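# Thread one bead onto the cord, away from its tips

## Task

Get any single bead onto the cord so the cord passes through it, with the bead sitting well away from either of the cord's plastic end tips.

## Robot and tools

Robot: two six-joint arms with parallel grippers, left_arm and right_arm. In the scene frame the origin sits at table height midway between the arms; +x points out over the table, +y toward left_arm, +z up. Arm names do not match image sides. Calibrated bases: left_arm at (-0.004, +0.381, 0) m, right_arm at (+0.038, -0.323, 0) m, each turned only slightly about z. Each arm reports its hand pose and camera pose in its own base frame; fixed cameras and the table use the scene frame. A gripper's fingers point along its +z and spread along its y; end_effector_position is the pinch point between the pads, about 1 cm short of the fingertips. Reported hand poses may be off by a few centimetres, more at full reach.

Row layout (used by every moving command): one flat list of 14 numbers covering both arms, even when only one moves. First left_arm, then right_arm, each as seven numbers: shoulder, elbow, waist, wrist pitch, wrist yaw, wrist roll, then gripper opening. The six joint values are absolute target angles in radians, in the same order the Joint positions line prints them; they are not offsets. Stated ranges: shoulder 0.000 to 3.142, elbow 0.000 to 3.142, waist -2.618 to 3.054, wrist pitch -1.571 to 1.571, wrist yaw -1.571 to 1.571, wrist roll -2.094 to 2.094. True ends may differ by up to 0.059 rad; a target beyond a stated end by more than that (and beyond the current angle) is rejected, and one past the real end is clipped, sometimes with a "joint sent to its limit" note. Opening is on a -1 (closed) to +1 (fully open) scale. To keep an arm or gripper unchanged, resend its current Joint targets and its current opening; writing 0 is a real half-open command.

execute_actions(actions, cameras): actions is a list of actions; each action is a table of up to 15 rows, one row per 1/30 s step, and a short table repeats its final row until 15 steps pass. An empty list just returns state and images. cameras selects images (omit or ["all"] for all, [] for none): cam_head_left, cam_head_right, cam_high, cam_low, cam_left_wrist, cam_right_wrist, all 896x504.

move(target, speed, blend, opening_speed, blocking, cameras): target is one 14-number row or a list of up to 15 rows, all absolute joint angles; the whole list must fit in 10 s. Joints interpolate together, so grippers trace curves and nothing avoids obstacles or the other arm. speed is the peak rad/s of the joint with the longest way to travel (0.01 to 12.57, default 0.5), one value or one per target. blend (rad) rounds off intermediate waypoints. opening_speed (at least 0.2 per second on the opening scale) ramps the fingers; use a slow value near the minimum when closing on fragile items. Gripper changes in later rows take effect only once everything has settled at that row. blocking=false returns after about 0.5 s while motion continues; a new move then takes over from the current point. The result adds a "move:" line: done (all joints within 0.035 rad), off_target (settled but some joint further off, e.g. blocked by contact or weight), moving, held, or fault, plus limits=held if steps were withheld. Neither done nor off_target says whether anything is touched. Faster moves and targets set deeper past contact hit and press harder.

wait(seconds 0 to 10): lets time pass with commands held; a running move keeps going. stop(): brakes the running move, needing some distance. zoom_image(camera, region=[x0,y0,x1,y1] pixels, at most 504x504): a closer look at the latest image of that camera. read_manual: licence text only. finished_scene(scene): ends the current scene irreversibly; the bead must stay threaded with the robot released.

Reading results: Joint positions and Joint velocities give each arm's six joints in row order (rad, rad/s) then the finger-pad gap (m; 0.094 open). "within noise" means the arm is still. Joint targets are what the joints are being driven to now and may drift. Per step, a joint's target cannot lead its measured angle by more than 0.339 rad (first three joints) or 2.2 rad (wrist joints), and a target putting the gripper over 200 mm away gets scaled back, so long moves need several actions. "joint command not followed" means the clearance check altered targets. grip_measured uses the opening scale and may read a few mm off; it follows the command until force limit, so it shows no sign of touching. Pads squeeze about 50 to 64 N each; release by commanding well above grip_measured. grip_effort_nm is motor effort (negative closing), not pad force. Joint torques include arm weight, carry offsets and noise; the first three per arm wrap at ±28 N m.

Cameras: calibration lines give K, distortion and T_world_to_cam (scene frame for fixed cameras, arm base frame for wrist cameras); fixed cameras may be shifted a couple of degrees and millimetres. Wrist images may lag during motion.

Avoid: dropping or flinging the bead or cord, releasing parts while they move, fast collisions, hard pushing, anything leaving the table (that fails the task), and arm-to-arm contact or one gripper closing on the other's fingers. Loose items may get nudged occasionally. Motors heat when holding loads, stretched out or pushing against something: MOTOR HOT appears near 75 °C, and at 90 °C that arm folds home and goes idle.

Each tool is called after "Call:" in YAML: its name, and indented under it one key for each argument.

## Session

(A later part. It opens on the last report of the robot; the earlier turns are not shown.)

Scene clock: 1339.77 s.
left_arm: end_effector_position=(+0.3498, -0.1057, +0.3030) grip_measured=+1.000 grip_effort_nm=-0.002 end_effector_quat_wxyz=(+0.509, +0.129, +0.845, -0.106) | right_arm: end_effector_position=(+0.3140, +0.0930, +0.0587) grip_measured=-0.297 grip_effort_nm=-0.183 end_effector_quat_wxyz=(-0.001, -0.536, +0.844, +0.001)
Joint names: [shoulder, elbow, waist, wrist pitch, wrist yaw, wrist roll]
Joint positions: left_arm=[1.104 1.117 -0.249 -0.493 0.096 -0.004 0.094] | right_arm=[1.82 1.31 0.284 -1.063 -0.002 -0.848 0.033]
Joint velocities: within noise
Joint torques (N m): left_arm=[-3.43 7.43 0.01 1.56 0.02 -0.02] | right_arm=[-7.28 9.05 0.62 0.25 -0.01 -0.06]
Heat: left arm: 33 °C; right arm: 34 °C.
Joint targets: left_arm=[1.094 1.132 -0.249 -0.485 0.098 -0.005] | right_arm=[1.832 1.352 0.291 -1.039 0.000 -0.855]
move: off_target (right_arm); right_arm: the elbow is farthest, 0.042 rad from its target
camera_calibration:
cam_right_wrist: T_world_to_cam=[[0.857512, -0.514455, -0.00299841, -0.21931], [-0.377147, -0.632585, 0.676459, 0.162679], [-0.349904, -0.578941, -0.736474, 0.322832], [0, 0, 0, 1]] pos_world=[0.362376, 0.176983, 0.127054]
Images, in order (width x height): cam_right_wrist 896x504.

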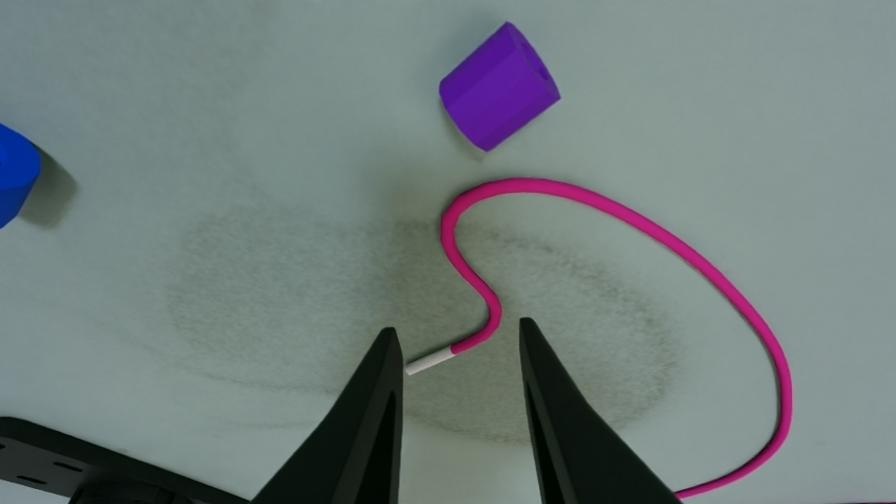

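Call:
move:
  target: [1.094, 1.132, -0.249, -0.485, 0.098, -0.005, 1.0, 1.875, 1.191, 0.314, -0.885, 0.0, -0.918, -0.3]
  speed: 0.25
  cameras: ["cam_right_wrist", "cam_low"]

Call:
zoom_image:
  camera: "cam_low"
  region: [330, 250, 450, 350]

Scene clock: 1364.93 s.
left_arm: end_effector_position=(+0.3498, -0.1057, +0.3030) grip_measured=+1.000 grip_effort_nm=-0.002 end_effector_quat_wxyz=(+0.509, +0.129, +0.845, -0.106) | right_arm: end_effector_position=(+0.3093, +0.0986, +0.0211) grip_measured=-0.297 grip_effort_nm=-0.178 end_effector_quat_wxyz=(-0.004, -0.571, +0.821, +0.001)
Joint names: [shoulder, elbow, waist, wrist pitch, wrist yaw, wrist roll]
Joint positions: left_arm=[1.104 1.117 -0.249 -0.493 0.096 -0.004 0.094] | right_arm=[1.863 1.206 0.306 -0.922 0.001 -0.91 0.033]
Joint velocities: within noise
Joint torques (N m): left_arm=[-3.4 7.43 -0.01 1.56 0.02 -0.02] | right_arm=[-7.31 4.37 0.69 0.38 -0.03 -0.06]
Heat: left arm: 33 °C; right arm: 33 °C.
Joint targets: left_arm=[1.094 1.132 -0.249 -0.485 0.098 -0.005] | right_arm=[1.875 1.191 0.314 -0.885 0.000 -0.918]
move: off_target (right_arm); right_arm: the wrist pitch is farthest, 0.037 rad from its target
camera_calibration:
cam_right_wrist: T_world_to_cam=[[0.897946, -0.440081, -0.0047641, -0.232317], [-0.319659, -0.6596, 0.680255, 0.17467], [-0.302509, -0.609309, -0.73296, 0.284973], [0, 0, 0, 1]] pos_world=[0.35065, 0.18661, 0.0889472]
Images, in order (width x height): cam_low 896x504, cam_right_wrist 896x504.

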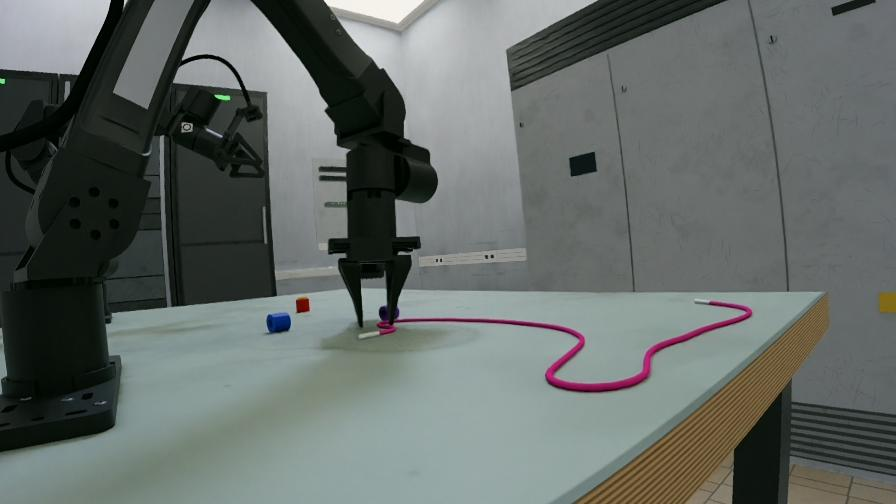

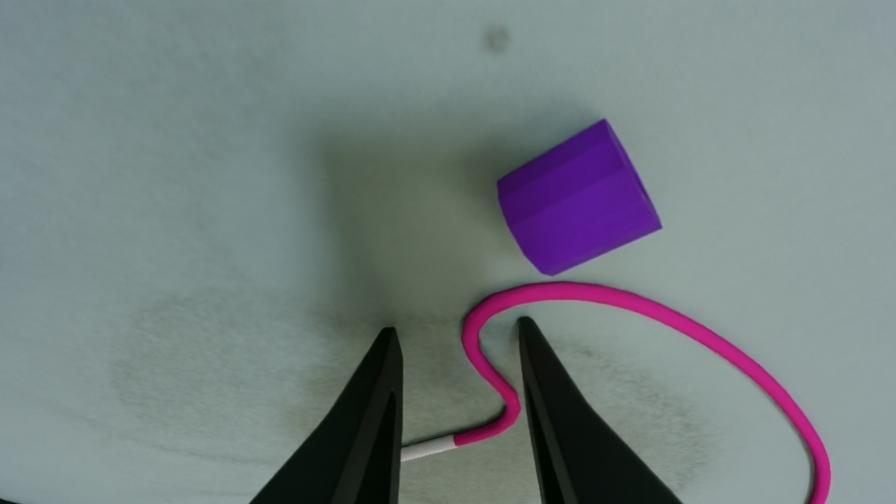

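Scaled by 4.200 from the camera's 896x504 image, which has a finer 1280x720 frame.

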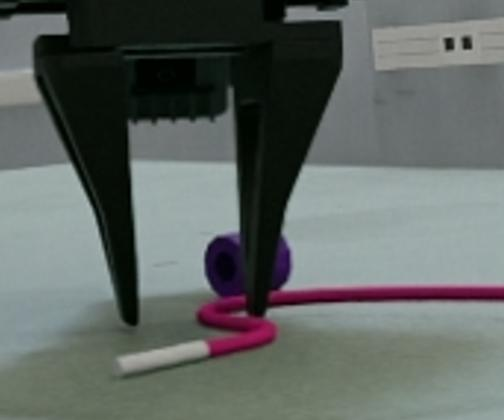

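Call:
move:
  target:
    - [1.094, 1.132, -0.249, -0.485, 0.098, -0.005, 1.0, 1.88, 1.191, 0.314, -0.88, 0.0, -0.918, -0.3]
    - [1.094, 1.132, -0.249, -0.485, 0.098, -0.005, 1.0, 1.88, 1.191, 0.314, -0.88, 0.0, -0.918, -1.0]
  speed: 0.25
  opening_speed: 0.5
  cameras: ["cam_right_wrist", "cam_low"]

Call:
zoom_image:
  camera: "cam_low"
  region: [330, 250, 450, 350]

Scene clock: 1380.37 s.
left_arm: end_effector_position=(+0.3498, -0.1057, +0.3030) grip_measured=+1.000 grip_effort_nm=0.002 end_effector_quat_wxyz=(+0.509, +0.129, +0.845, -0.106) | right_arm: end_effector_position=(+0.3135, +0.0997, +0.0211) grip_measured=-0.950 grip_effort_nm=-0.999 end_effector_quat_wxyz=(+0.005, -0.572, +0.820, -0.002)
Joint names: [shoulder, elbow, waist, wrist pitch, wrist yaw, wrist roll]
Joint positions: left_arm=[1.104 1.117 -0.249 -0.493 0.096 -0.004 0.094] | right_arm=[1.863 1.206 0.306 -0.904 0.002 -0.912 0.002]
Joint velocities: within noise
Joint torques (N m): left_arm=[-3.38 7.43 0.02 1.57 0.02 -0.02] | right_arm=[-6.94 4.41 0.72 0.27 -0.02 -0.04]
Heat: left arm: 33 °C; right arm: 32 °C.
Joint targets: left_arm=[1.094 1.132 -0.249 -0.485 0.098 -0.005] | right_arm=[1.880 1.191 0.314 -0.880 0.000 -0.918]
move: done; target 2's new numbers were sent with right_arm's wrist pitch 0.037 rad from that target
camera_calibration:
cam_right_wrist: T_world_to_cam=[[0.898586, -0.438711, 0.00865943, -0.236259], [-0.330149, -0.662962, 0.671925, 0.18059], [-0.28904, -0.606641, -0.740569, 0.282579], [0, 0, 0, 1]] pos_world=[0.353597, 0.187499, 0.0899719]
Images, in order (width x height): cam_low 896x504, cam_right_wrist 896x504.

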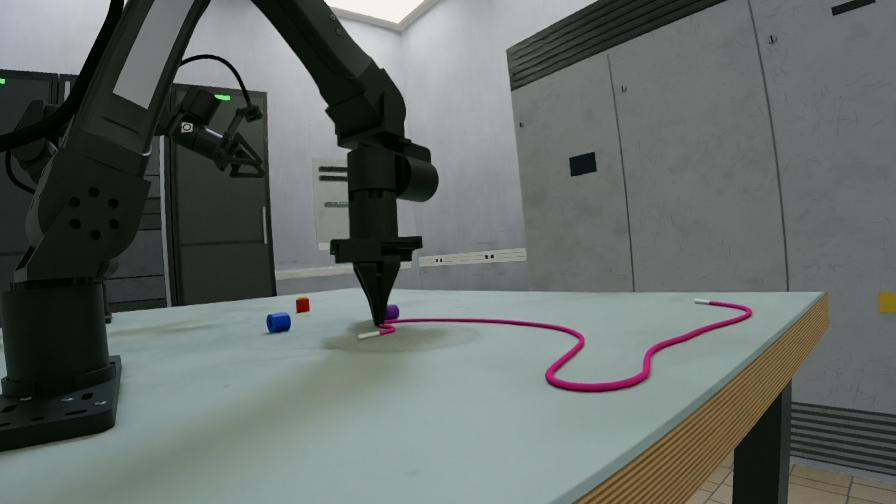

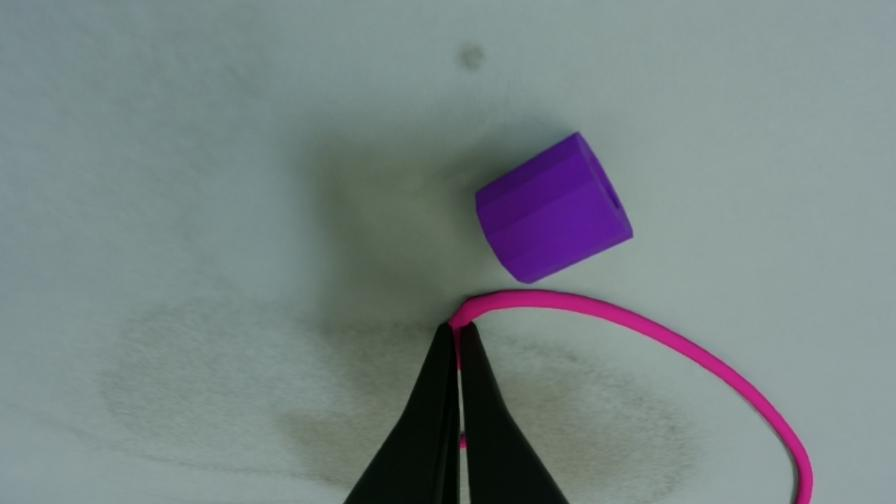

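Scaled by 4.200 from the camera's 896x504 image, which has a finer 1280x720 frame.

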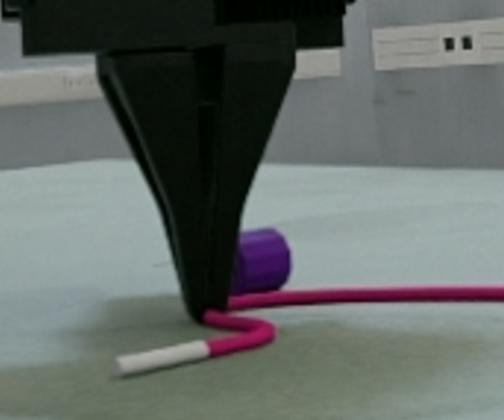

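Call:
move:
  target:
    - [1.094, 1.132, -0.249, -0.485, 0.098, -0.005, 1.0, 1.756, 1.551, 0.314, -1.312, 0.0, -0.918, -1.0]
    - [1.094, 1.132, -0.249, -0.485, 0.098, -0.005, 1.0, 1.5425, 0.595, 0.855, 0.985, 0.0, 0.006, -1.0]
  speed: [0.4, 0.7]
  blend: 0.1

Scene clock: 1408.80 s.
left_arm: end_effector_position=(+0.3498, -0.1057, +0.3030) grip_measured=+1.000 grip_effort_nm=-0.002 end_effector_quat_wxyz=(+0.509, +0.129, +0.845, -0.106) | right_arm: end_effector_position=(+0.3029, +0.3452, +0.2112) grip_measured=-0.954 grip_effort_nm=-1.057 end_effector_quat_wxyz=(+0.639, -0.293, +0.650, +0.288)
Joint names: [shoulder, elbow, waist, wrist pitch, wrist yaw, wrist roll]
Joint positions: left_arm=[1.104 1.117 -0.249 -0.493 0.096 -0.004 0.094] | right_arm=[1.577 0.613 0.849 0.946 0.002 0.001 0.002]
Joint velocities: within noise
Joint torques (N m): left_arm=[-3.38 7.42 0.02 1.57 0.02 -0.02] | right_arm=[-9.02 4.82 0.53 2.19 -0.03 0.1]
Heat: left arm: 33 °C; right arm: 32 °C.
Joint targets: left_arm=[1.094 1.132 -0.249 -0.485 0.098 -0.005] | right_arm=[1.542 0.595 0.855 0.985 0.000 0.006]
move: off_target (right_arm); right_arm: the wrist pitch is farthest, 0.039 rad from its target
camera_calibration:
cam_right_wrist: T_world_to_cam=[[0.744372, -0.659955, -0.101834, 0.0257555], [-0.512548, -0.466916, -0.720614, 0.493788], [0.428025, 0.588599, -0.685817, -0.0721298], [0, 0, 0, 1]] pos_world=[0.264792, 0.290011, 0.308986]

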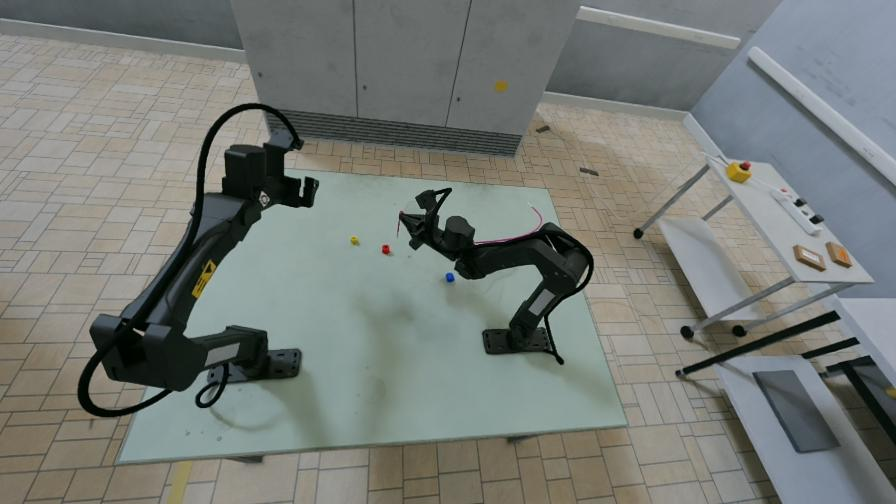

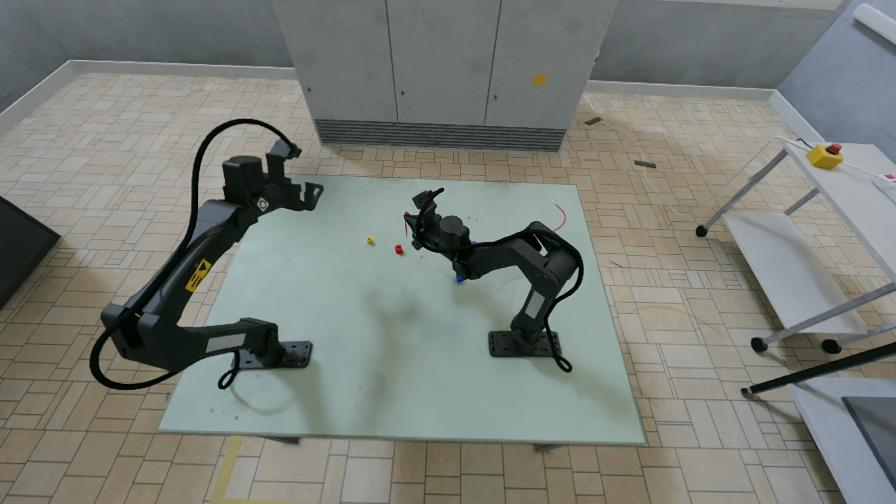

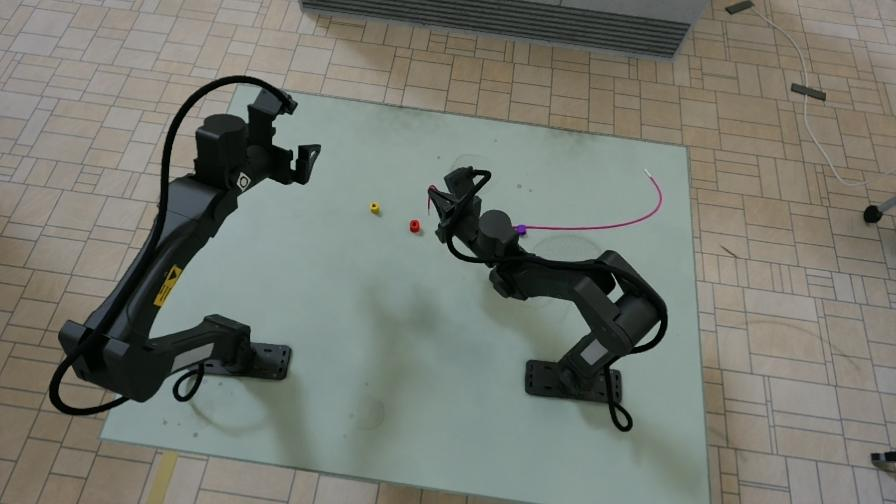

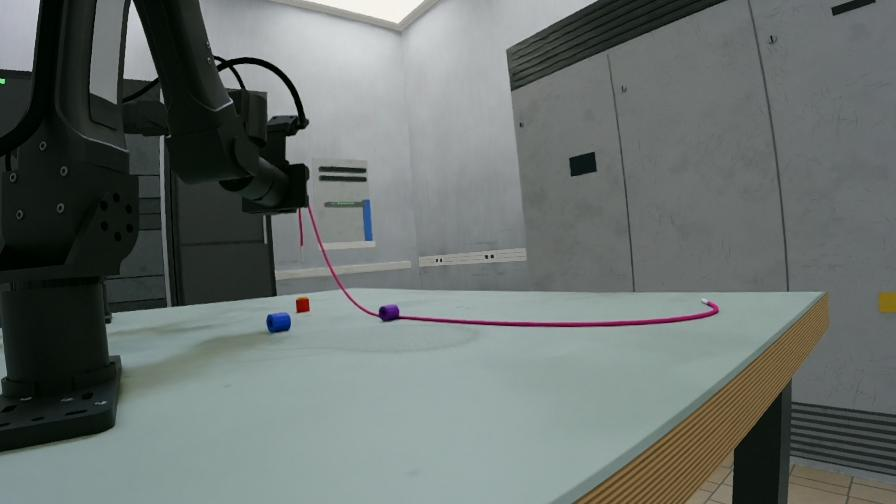

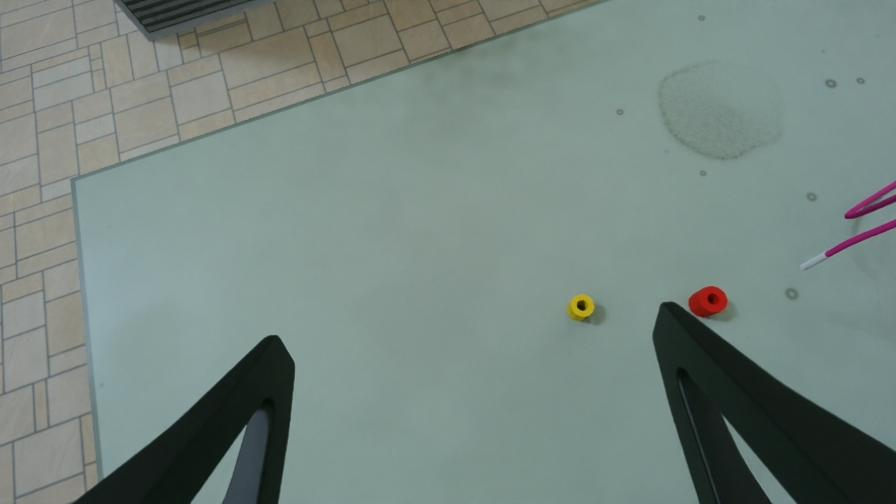

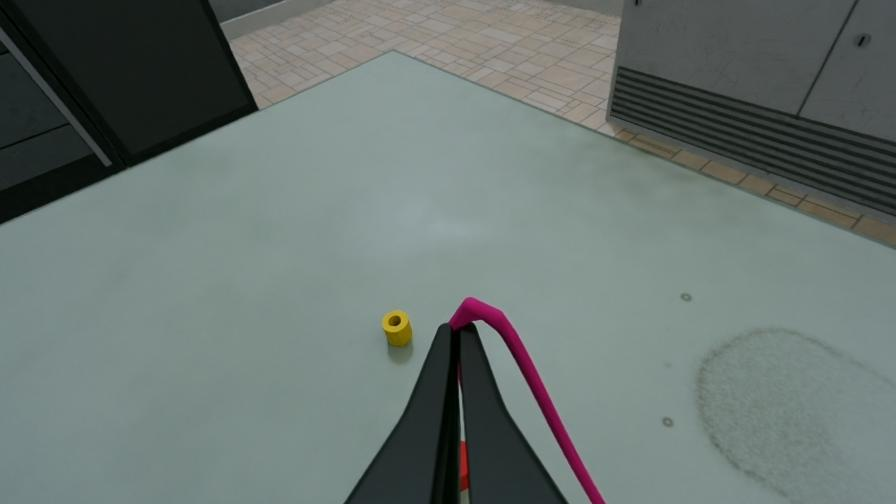

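Call:
move:
  target:
    - [1.094, 1.132, -0.249, -0.485, 0.098, -0.005, 0.3, 1.5425, 0.595, 0.30, 0.985, 0.0, 0.006, -1.0]
    - [2.183, 1.951, -0.758, -1.107, 0.0, 0.0, 0.3, 1.5425, 0.595, 0.30, 0.985, 0.0, 0.006, -1.0]
  speed: [0.5, 0.8]
  blend: 0.05

Scene clock: 1445.77 s.
left_arm: end_effector_position=(+0.3435, -0.3279, +0.0893) grip_measured=+0.302 grip_effort_nm=-0.100 end_effector_quat_wxyz=(+0.098, +0.368, +0.924, -0.042) | right_arm: end_effector_position=(+0.4384, +0.1367, +0.2115) grip_measured=-0.954 grip_effort_nm=-1.053 end_effector_quat_wxyz=(+0.693, -0.105, +0.705, +0.105)
Joint names: [shoulder, elbow, waist, wrist pitch, wrist yaw, wrist roll]
Joint positions: left_arm=[2.176 1.921 -0.762 -1.103 0.005 -0.004 0.061] | right_arm=[1.577 0.613 0.301 0.947 0.003 0.003 0.002]
Joint velocities: within noise
Joint torques (N m): left_arm=[-10.95 7.94 0.32 0.6 -0.06 0.03] | right_arm=[-8.99 4.78 -0.09 2.18 -0.05 0.04]
Heat: left arm: 32 °C; right arm: 33 °C.
Joint targets: left_arm=[2.183 1.951 -0.758 -1.107 0.000 0.000] | right_arm=[1.542 0.595 0.300 0.985 0.000 0.006]
move: off_target (right_arm); blend cut to 0 rad at target 1; right_arm: the wrist pitch is farthest, 0.038 rad from its target
camera_calibration:
cam_left_wrist: T_world_to_cam=[[-0.774566, -0.632199, -0.0192879, 0.0649085], [-0.553108, 0.662243, 0.505476, 0.387909], [-0.306788, 0.402193, -0.862625, 0.427415], [0, 0, 0, 1]] pos_world=[0.395957, -0.387758, 0.173872]
cam_right_wrist: T_world_to_cam=[[0.290286, -0.951346, -0.103323, 0.026468], [-0.680466, -0.129296, -0.721282, 0.493677], [0.67283, 0.279686, -0.684891, -0.072471], [0, 0, 0, 1]] pos_world=[0.377008, 0.10928, 0.309181]

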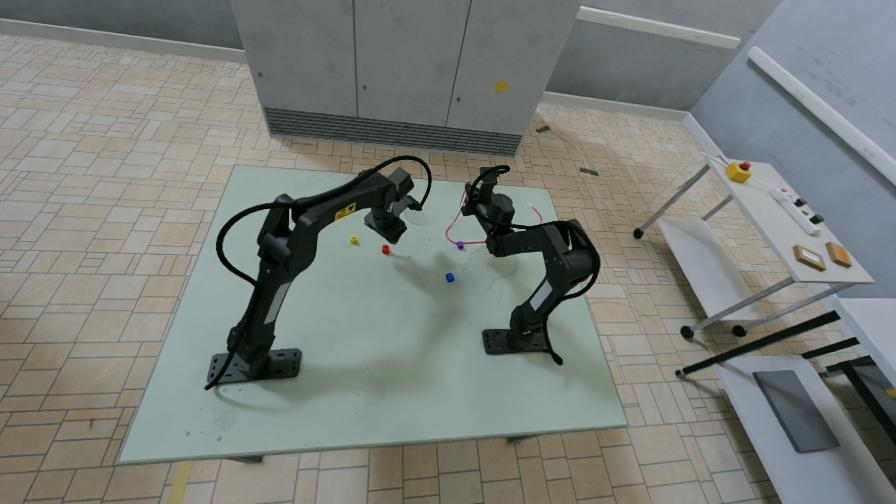

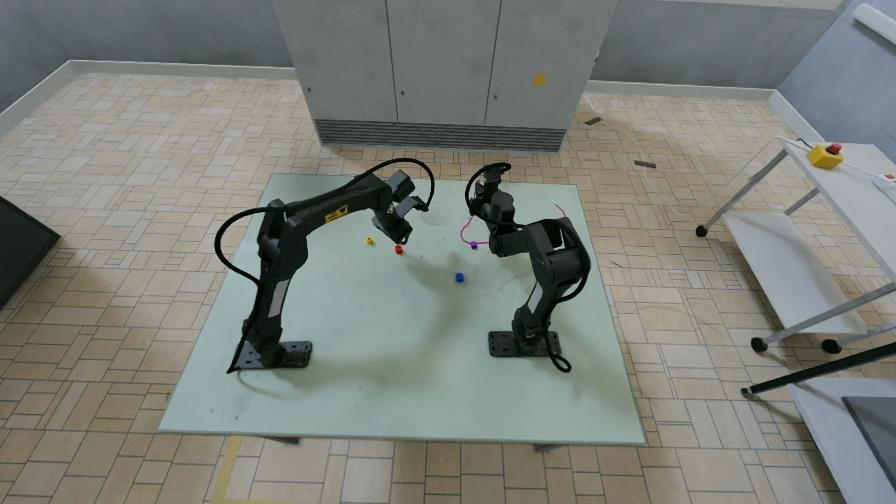

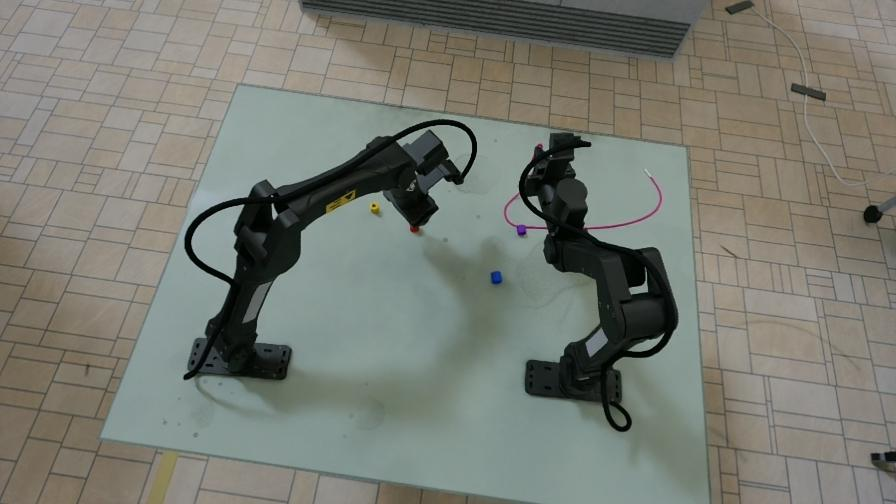

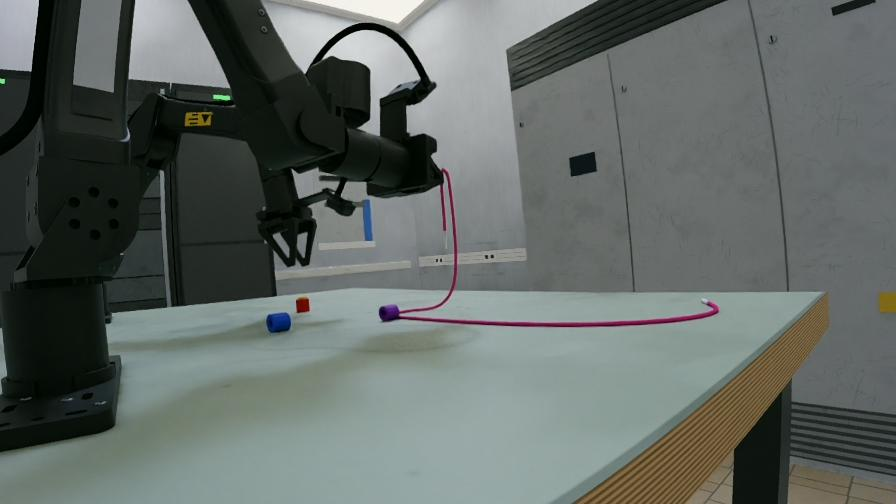

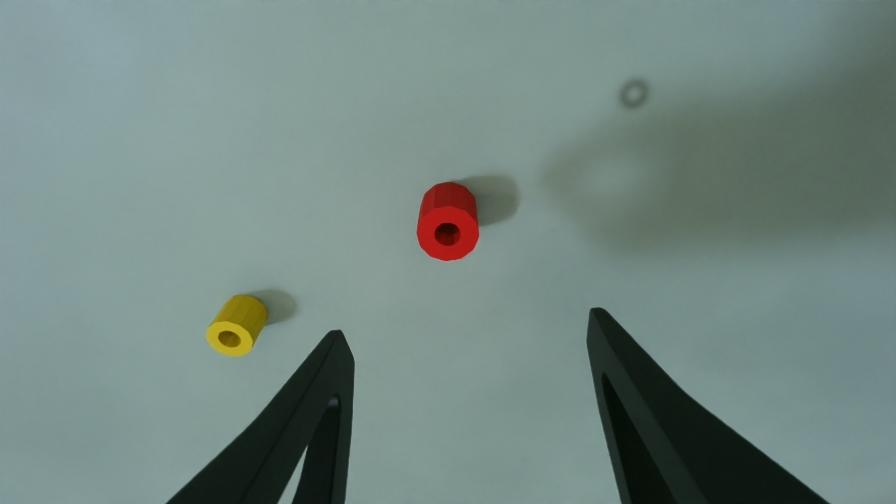

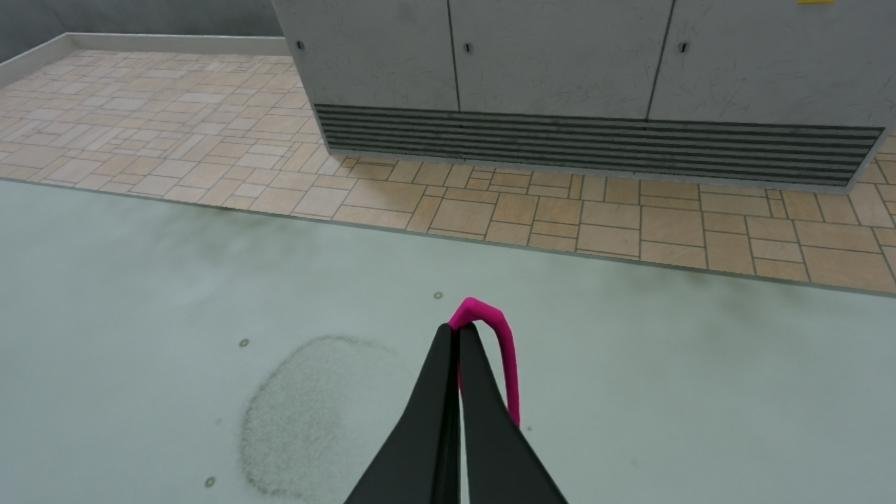

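Call:
move:
  target: [2.454, 2.2785, -0.743, -1.383, 0.0, 0.0, 0.3, 1.5425, 0.595, 0.30, 0.985, 0.0, 0.006, -1.0]
  speed: 0.4
  cameras: ["cam_left_wrist", "cam_low", "cam_high"]

Call:
zoom_image:
  camera: "cam_low"
  region: [240, 230, 340, 330]

Scene clock: 1476.10 s.
left_arm: end_effector_position=(+0.3471, -0.3241, +0.0561) grip_measured=+0.302 grip_effort_nm=-0.095 end_effector_quat_wxyz=(+0.004, +0.365, +0.931, -0.004) | right_arm: end_effector_position=(+0.4384, +0.1367, +0.2115) grip_measured=-0.954 grip_effort_nm=-1.057 end_effector_quat_wxyz=(+0.693, -0.105, +0.705, +0.105)
Joint names: [shoulder, elbow, waist, wrist pitch, wrist yaw, wrist roll]
Joint positions: left_arm=[2.433 2.249 -0.752 -1.375 0.005 -0.004 0.061] | right_arm=[1.577 0.613 0.301 0.947 0.003 0.003 0.002]
Joint velocities: within noise
Joint torques (N m): left_arm=[-11.29 7.61 0.69 0.29 -0.06 0.03] | right_arm=[-8.98 4.81 -0.08 2.18 -0.06 0.03]
Heat: left arm: 29 °C; right arm: 33 °C.
Joint targets: left_arm=[2.454 2.279 -0.743 -1.383 0.000 0.000] | right_arm=[1.542 0.595 0.300 0.985 0.000 0.006]
move: off_target (right_arm); right_arm: the wrist pitch is farthest, 0.038 rad from its target
camera_calibration:
cam_left_wrist: T_world_to_cam=[[-0.768778, -0.639494, 0.00522424, 0.0637501], [-0.473389, 0.574546, 0.667683, 0.339021], [-0.429981, 0.510827, -0.744428, 0.469654], [0, 0, 0, 1]] pos_world=[0.411441, -0.393927, 0.122933]
Images, in order (width x height): cam_high 896x504, cam_low 896x504, cam_left_wrist 896x504.

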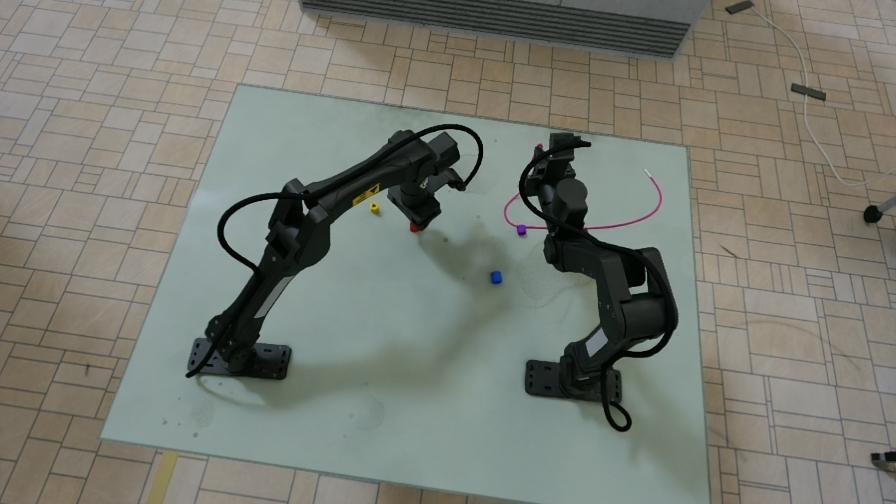

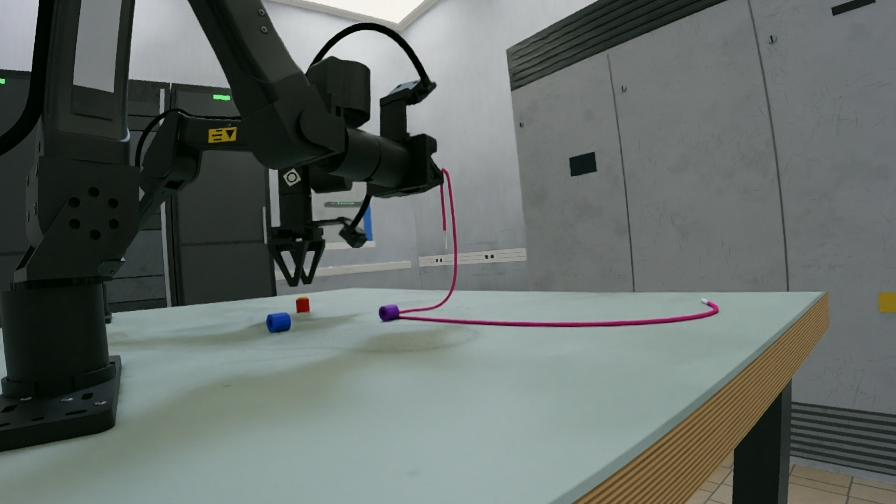

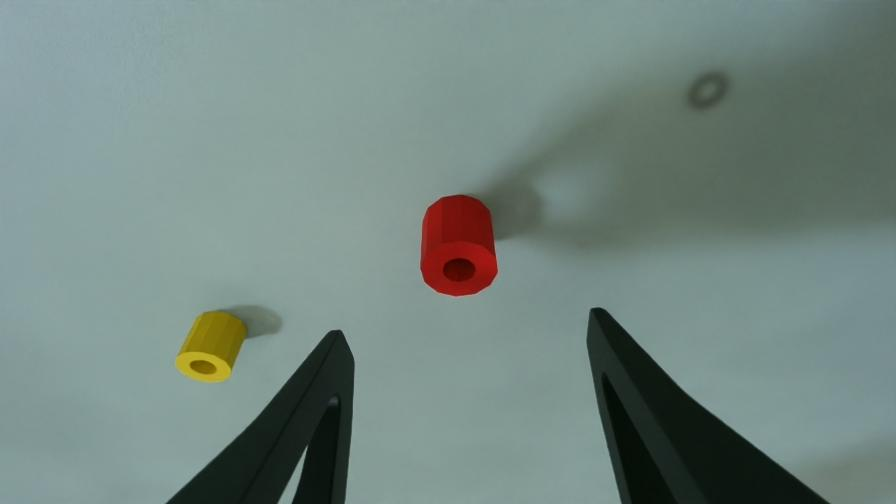

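Scaled by 5.040 from the camera's 896x504 image, which has a finer 1280x720 frame.

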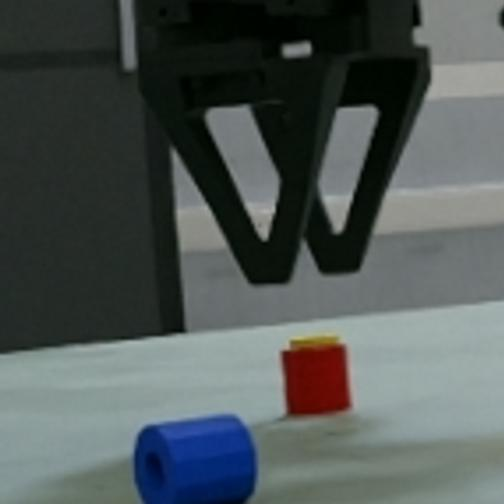

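Call:
move:
  target: [2.478, 2.124, -0.739, -1.22, 0.0, 0.0, 0.3, 1.5425, 0.595, 0.30, 0.985, 0.0, 0.006, -1.0]
  speed: 0.25
  cameras: ["cam_left_wrist", "cam_low"]

Call:
zoom_image:
  camera: "cam_low"
  region: [240, 230, 340, 330]

Scene clock: 1532.80 s.
left_arm: end_effector_position=(+0.3490, -0.3244, +0.0137) grip_measured=+0.302 grip_effort_nm=-0.095 end_effector_quat_wxyz=(+0.001, +0.364, +0.931, -0.003) | right_arm: end_effector_position=(+0.4384, +0.1367, +0.2116) grip_measured=-0.954 grip_effort_nm=-1.057 end_effector_quat_wxyz=(+0.694, -0.105, +0.705, +0.105)
Joint names: [shoulder, elbow, waist, wrist pitch, wrist yaw, wrist roll]
Joint positions: left_arm=[2.458 2.126 -0.749 -1.235 0.005 -0.004 0.061] | right_arm=[1.577 0.613 0.301 0.948 0.003 0.003 0.002]
Joint velocities: within noise
Joint torques (N m): left_arm=[-11.49 5.15 0.84 0.49 -0.05 0.03] | right_arm=[-8.99 4.75 -0.17 2.15 -0.05 0.04]
Heat: left arm: 29 °C; right arm: 33 °C.
Joint targets: left_arm=[2.478 2.124 -0.739 -1.220 0.000 0.000] | right_arm=[1.542 0.595 0.300 0.985 0.000 0.006]
move: off_target (right_arm); right_arm: the wrist pitch is farthest, 0.037 rad from its target
camera_calibration:
cam_left_wrist: T_world_to_cam=[[-0.767276, -0.641287, 0.00614513, 0.0641001], [-0.470965, 0.569945, 0.673316, 0.365893], [-0.435291, 0.513725, -0.739329, 0.441864], [0, 0, 0, 1]] pos_world=[0.413845, -0.394429, 0.079927]
Images, in order (width x height): cam_low 896x504, cam_left_wrist 896x504.

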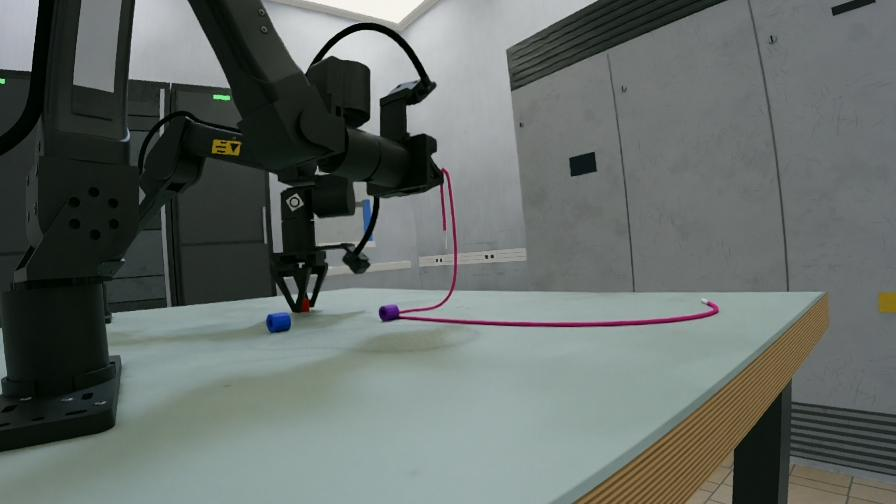

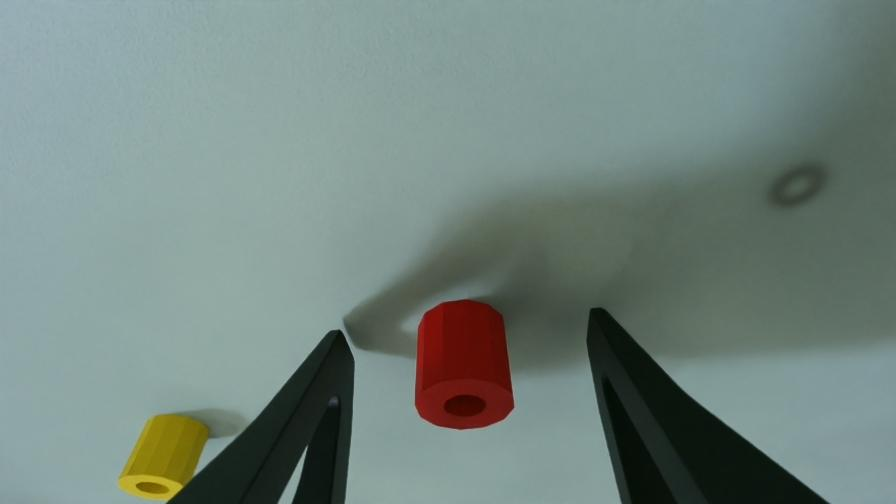

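Scaled by 5.040 from the camera's 896x504 image, which has a finer 1280x720 frame.

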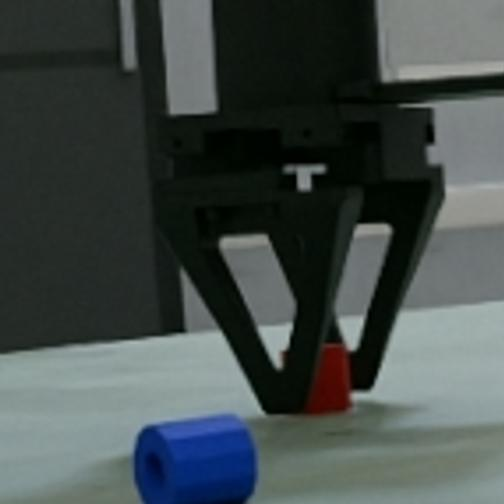

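Call:
move:
  target: [2.478, 2.124, -0.739, -1.22, 0.0, 0.0, -0.64, 1.5425, 0.595, 0.30, 0.985, 0.0, 0.006, -1.0]
  speed: 0.25
  opening_speed: 0.6
  cameras: ["cam_left_wrist", "cam_low"]

Scene clock: 1541.47 s.
left_arm: end_effector_position=(+0.3493, -0.3246, +0.0137) grip_measured=-0.561 grip_effort_nm=-1.009 end_effector_quat_wxyz=(+0.001, +0.364, +0.931, -0.003) | right_arm: end_effector_position=(+0.4384, +0.1367, +0.2117) grip_measured=-0.954 grip_effort_nm=-1.057 end_effector_quat_wxyz=(+0.694, -0.105, +0.705, +0.105)
Joint names: [shoulder, elbow, waist, wrist pitch, wrist yaw, wrist roll]
Joint positions: left_arm=[2.458 2.126 -0.749 -1.234 0.005 -0.004 0.021] | right_arm=[1.577 0.613 0.301 0.948 0.003 0.003 0.002]
Joint velocities: within noise
Joint torques (N m): left_arm=[-11.49 5.15 0.83 0.47 -0.06 0.03] | right_arm=[-8.92 4.81 -0.1 2.17 -0.04 0.05]
Heat: left arm: 28 °C; right arm: 33 °C.
Joint targets: left_arm=[2.478 2.124 -0.739 -1.220 0.000 0.000] | right_arm=[1.542 0.595 0.300 0.985 0.000 0.006]
move: off_target (right_arm); right_arm: the wrist pitch is farthest, 0.037 rad from its target
camera_calibration:
cam_left_wrist: T_world_to_cam=[[-0.767284, -0.641279, 0.00604655, 0.0641386], [-0.471516, 0.570504, 0.672456, 0.366551], [-0.434682, 0.513114, -0.740112, 0.441697], [0, 0, 0, 1]] pos_world=[0.414045, -0.394629, 0.0800279]
Images, in order (width x height): cam_low 896x504, cam_left_wrist 896x504.

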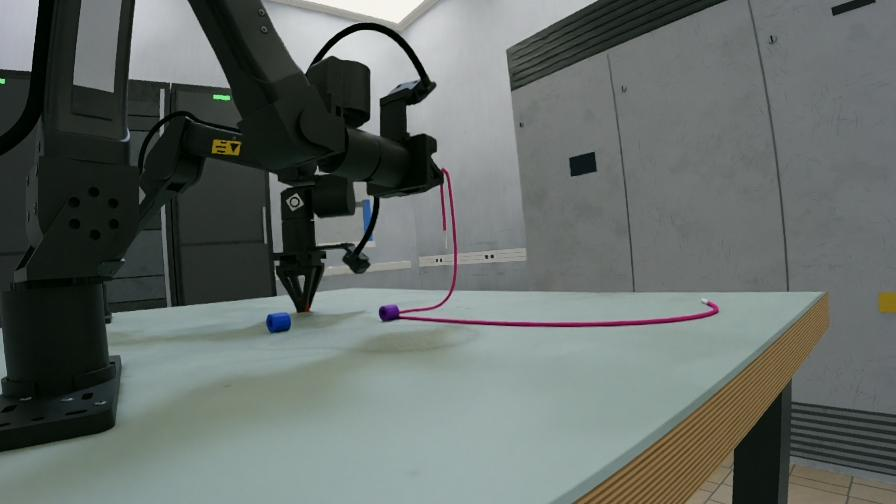

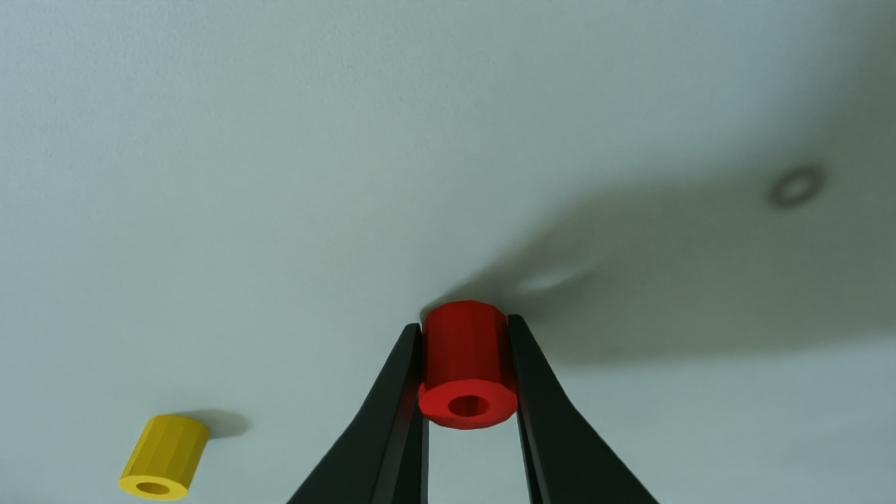

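Call:
move:
  target:
    - [2.43, 2.446, -0.739, -1.544, 0.0, 0.0, -0.64, 1.5425, 0.595, 0.30, 0.985, 0.0, 0.006, -1.0]
    - [1.70, 0.747, -0.745, 0.517, 0.0, 0.0, -0.64, 1.5425, 0.595, 0.30, 0.985, 0.0, 0.006, -1.0]
    - [2.0, 0.669, -0.745, 0.8725, 0.0, 0.0, -0.64, 1.5425, 0.595, 0.30, 0.985, 0.0, 0.006, -1.0]
  speed: [0.4, 0.7, 0.3]
  blend: [0.1, 0.03, 0]
  cameras: ["cam_left_wrist", "cam_low", "cam_high"]

Call:
zoom_image:
  camera: "cam_low"
  region: [230, 230, 350, 330]

Scene clock: 1580.17 s.
left_arm: end_effector_position=(+0.3428, -0.3183, +0.0253) grip_measured=-0.561 grip_effort_nm=-1.028 end_effector_quat_wxyz=(+0.484, +0.312, +0.794, -0.192) | right_arm: end_effector_position=(+0.4384, +0.1367, +0.2117) grip_measured=-0.954 grip_effort_nm=-1.053 end_effector_quat_wxyz=(+0.694, -0.105, +0.705, +0.105)
Joint names: [shoulder, elbow, waist, wrist pitch, wrist yaw, wrist roll]
Joint positions: left_arm=[1.984 0.672 -0.749 0.837 0.003 -0.002 0.021] | right_arm=[1.577 0.613 0.301 0.948 0.003 0.003 0.002]
Joint velocities: within noise
Joint torques (N m): left_arm=[-6.82 3.77 0.35 1.79 -0.04 0.01] | right_arm=[-9.01 4.81 -0.16 2.17 -0.06 0.04]
Heat: left arm: 28 °C; right arm: 34 °C.
Joint targets: left_arm=[2.000 0.669 -0.745 0.873 0.000 0.000] | right_arm=[1.542 0.595 0.300 0.985 0.000 0.006]
move: off_target (left_arm, right_arm); left_arm: the wrist pitch is farthest, 0.036 rad from its target; right_arm: the wrist pitch is farthest, 0.037 rad from its target
camera_calibration:
cam_left_wrist: T_world_to_cam=[[-0.721703, -0.683295, -0.110692, 0.0370769], [-0.618323, 0.708264, -0.340645, 0.47194], [0.31116, -0.177402, -0.933653, -0.0263665], [0, 0, 0, 1]] pos_world=[0.326774, -0.313601, 0.140251]
Images, in order (width x height): cam_high 896x504, cam_low 896x504, cam_left_wrist 896x504.

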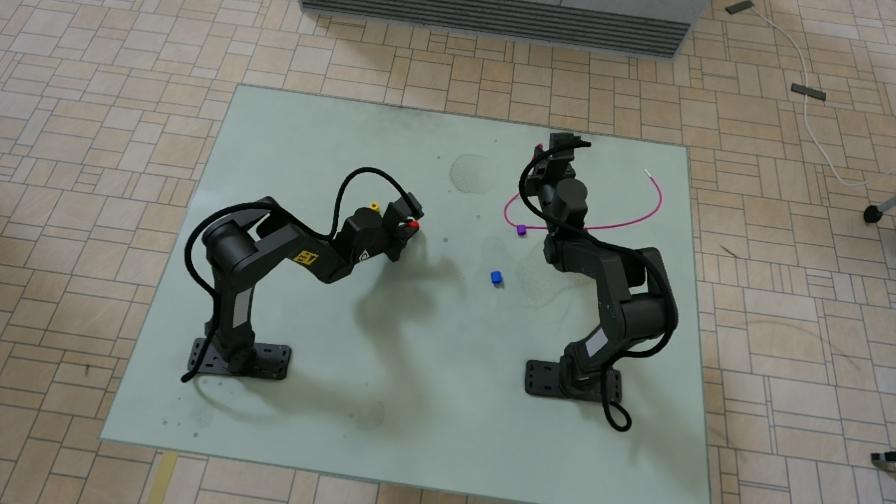

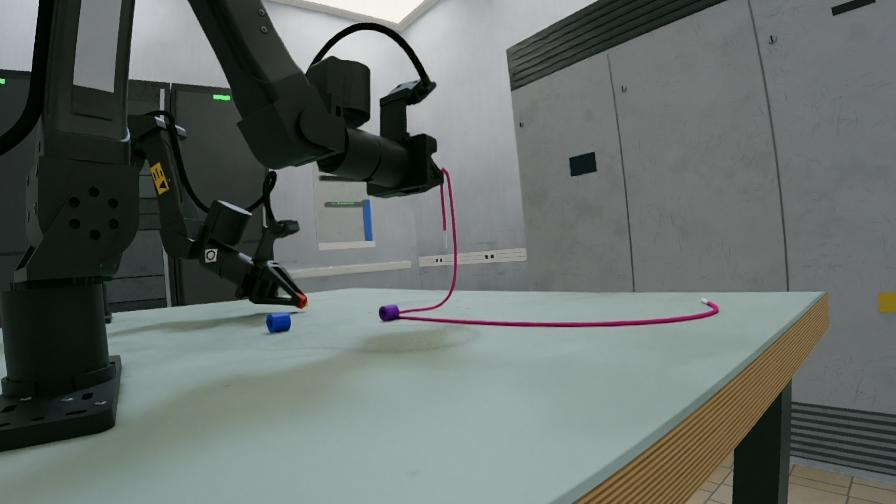

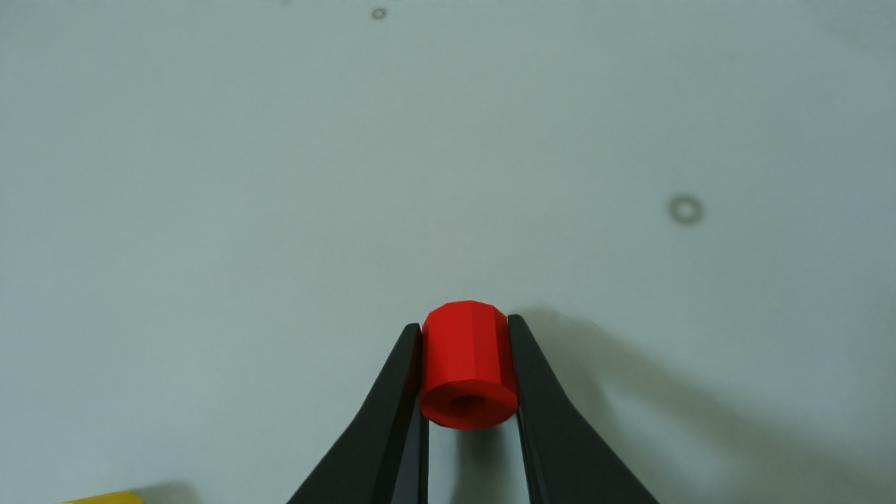

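Scaled by 4.200 from the camera's 896x504 image, which has a finer 1280x720 frame.

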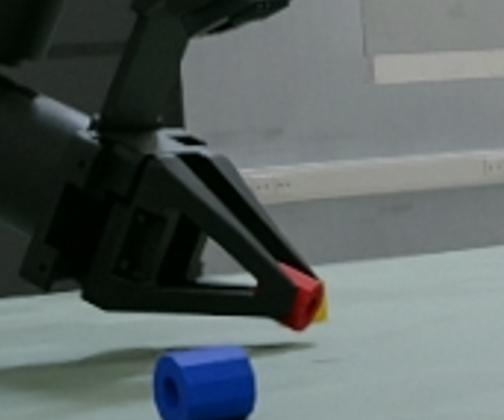

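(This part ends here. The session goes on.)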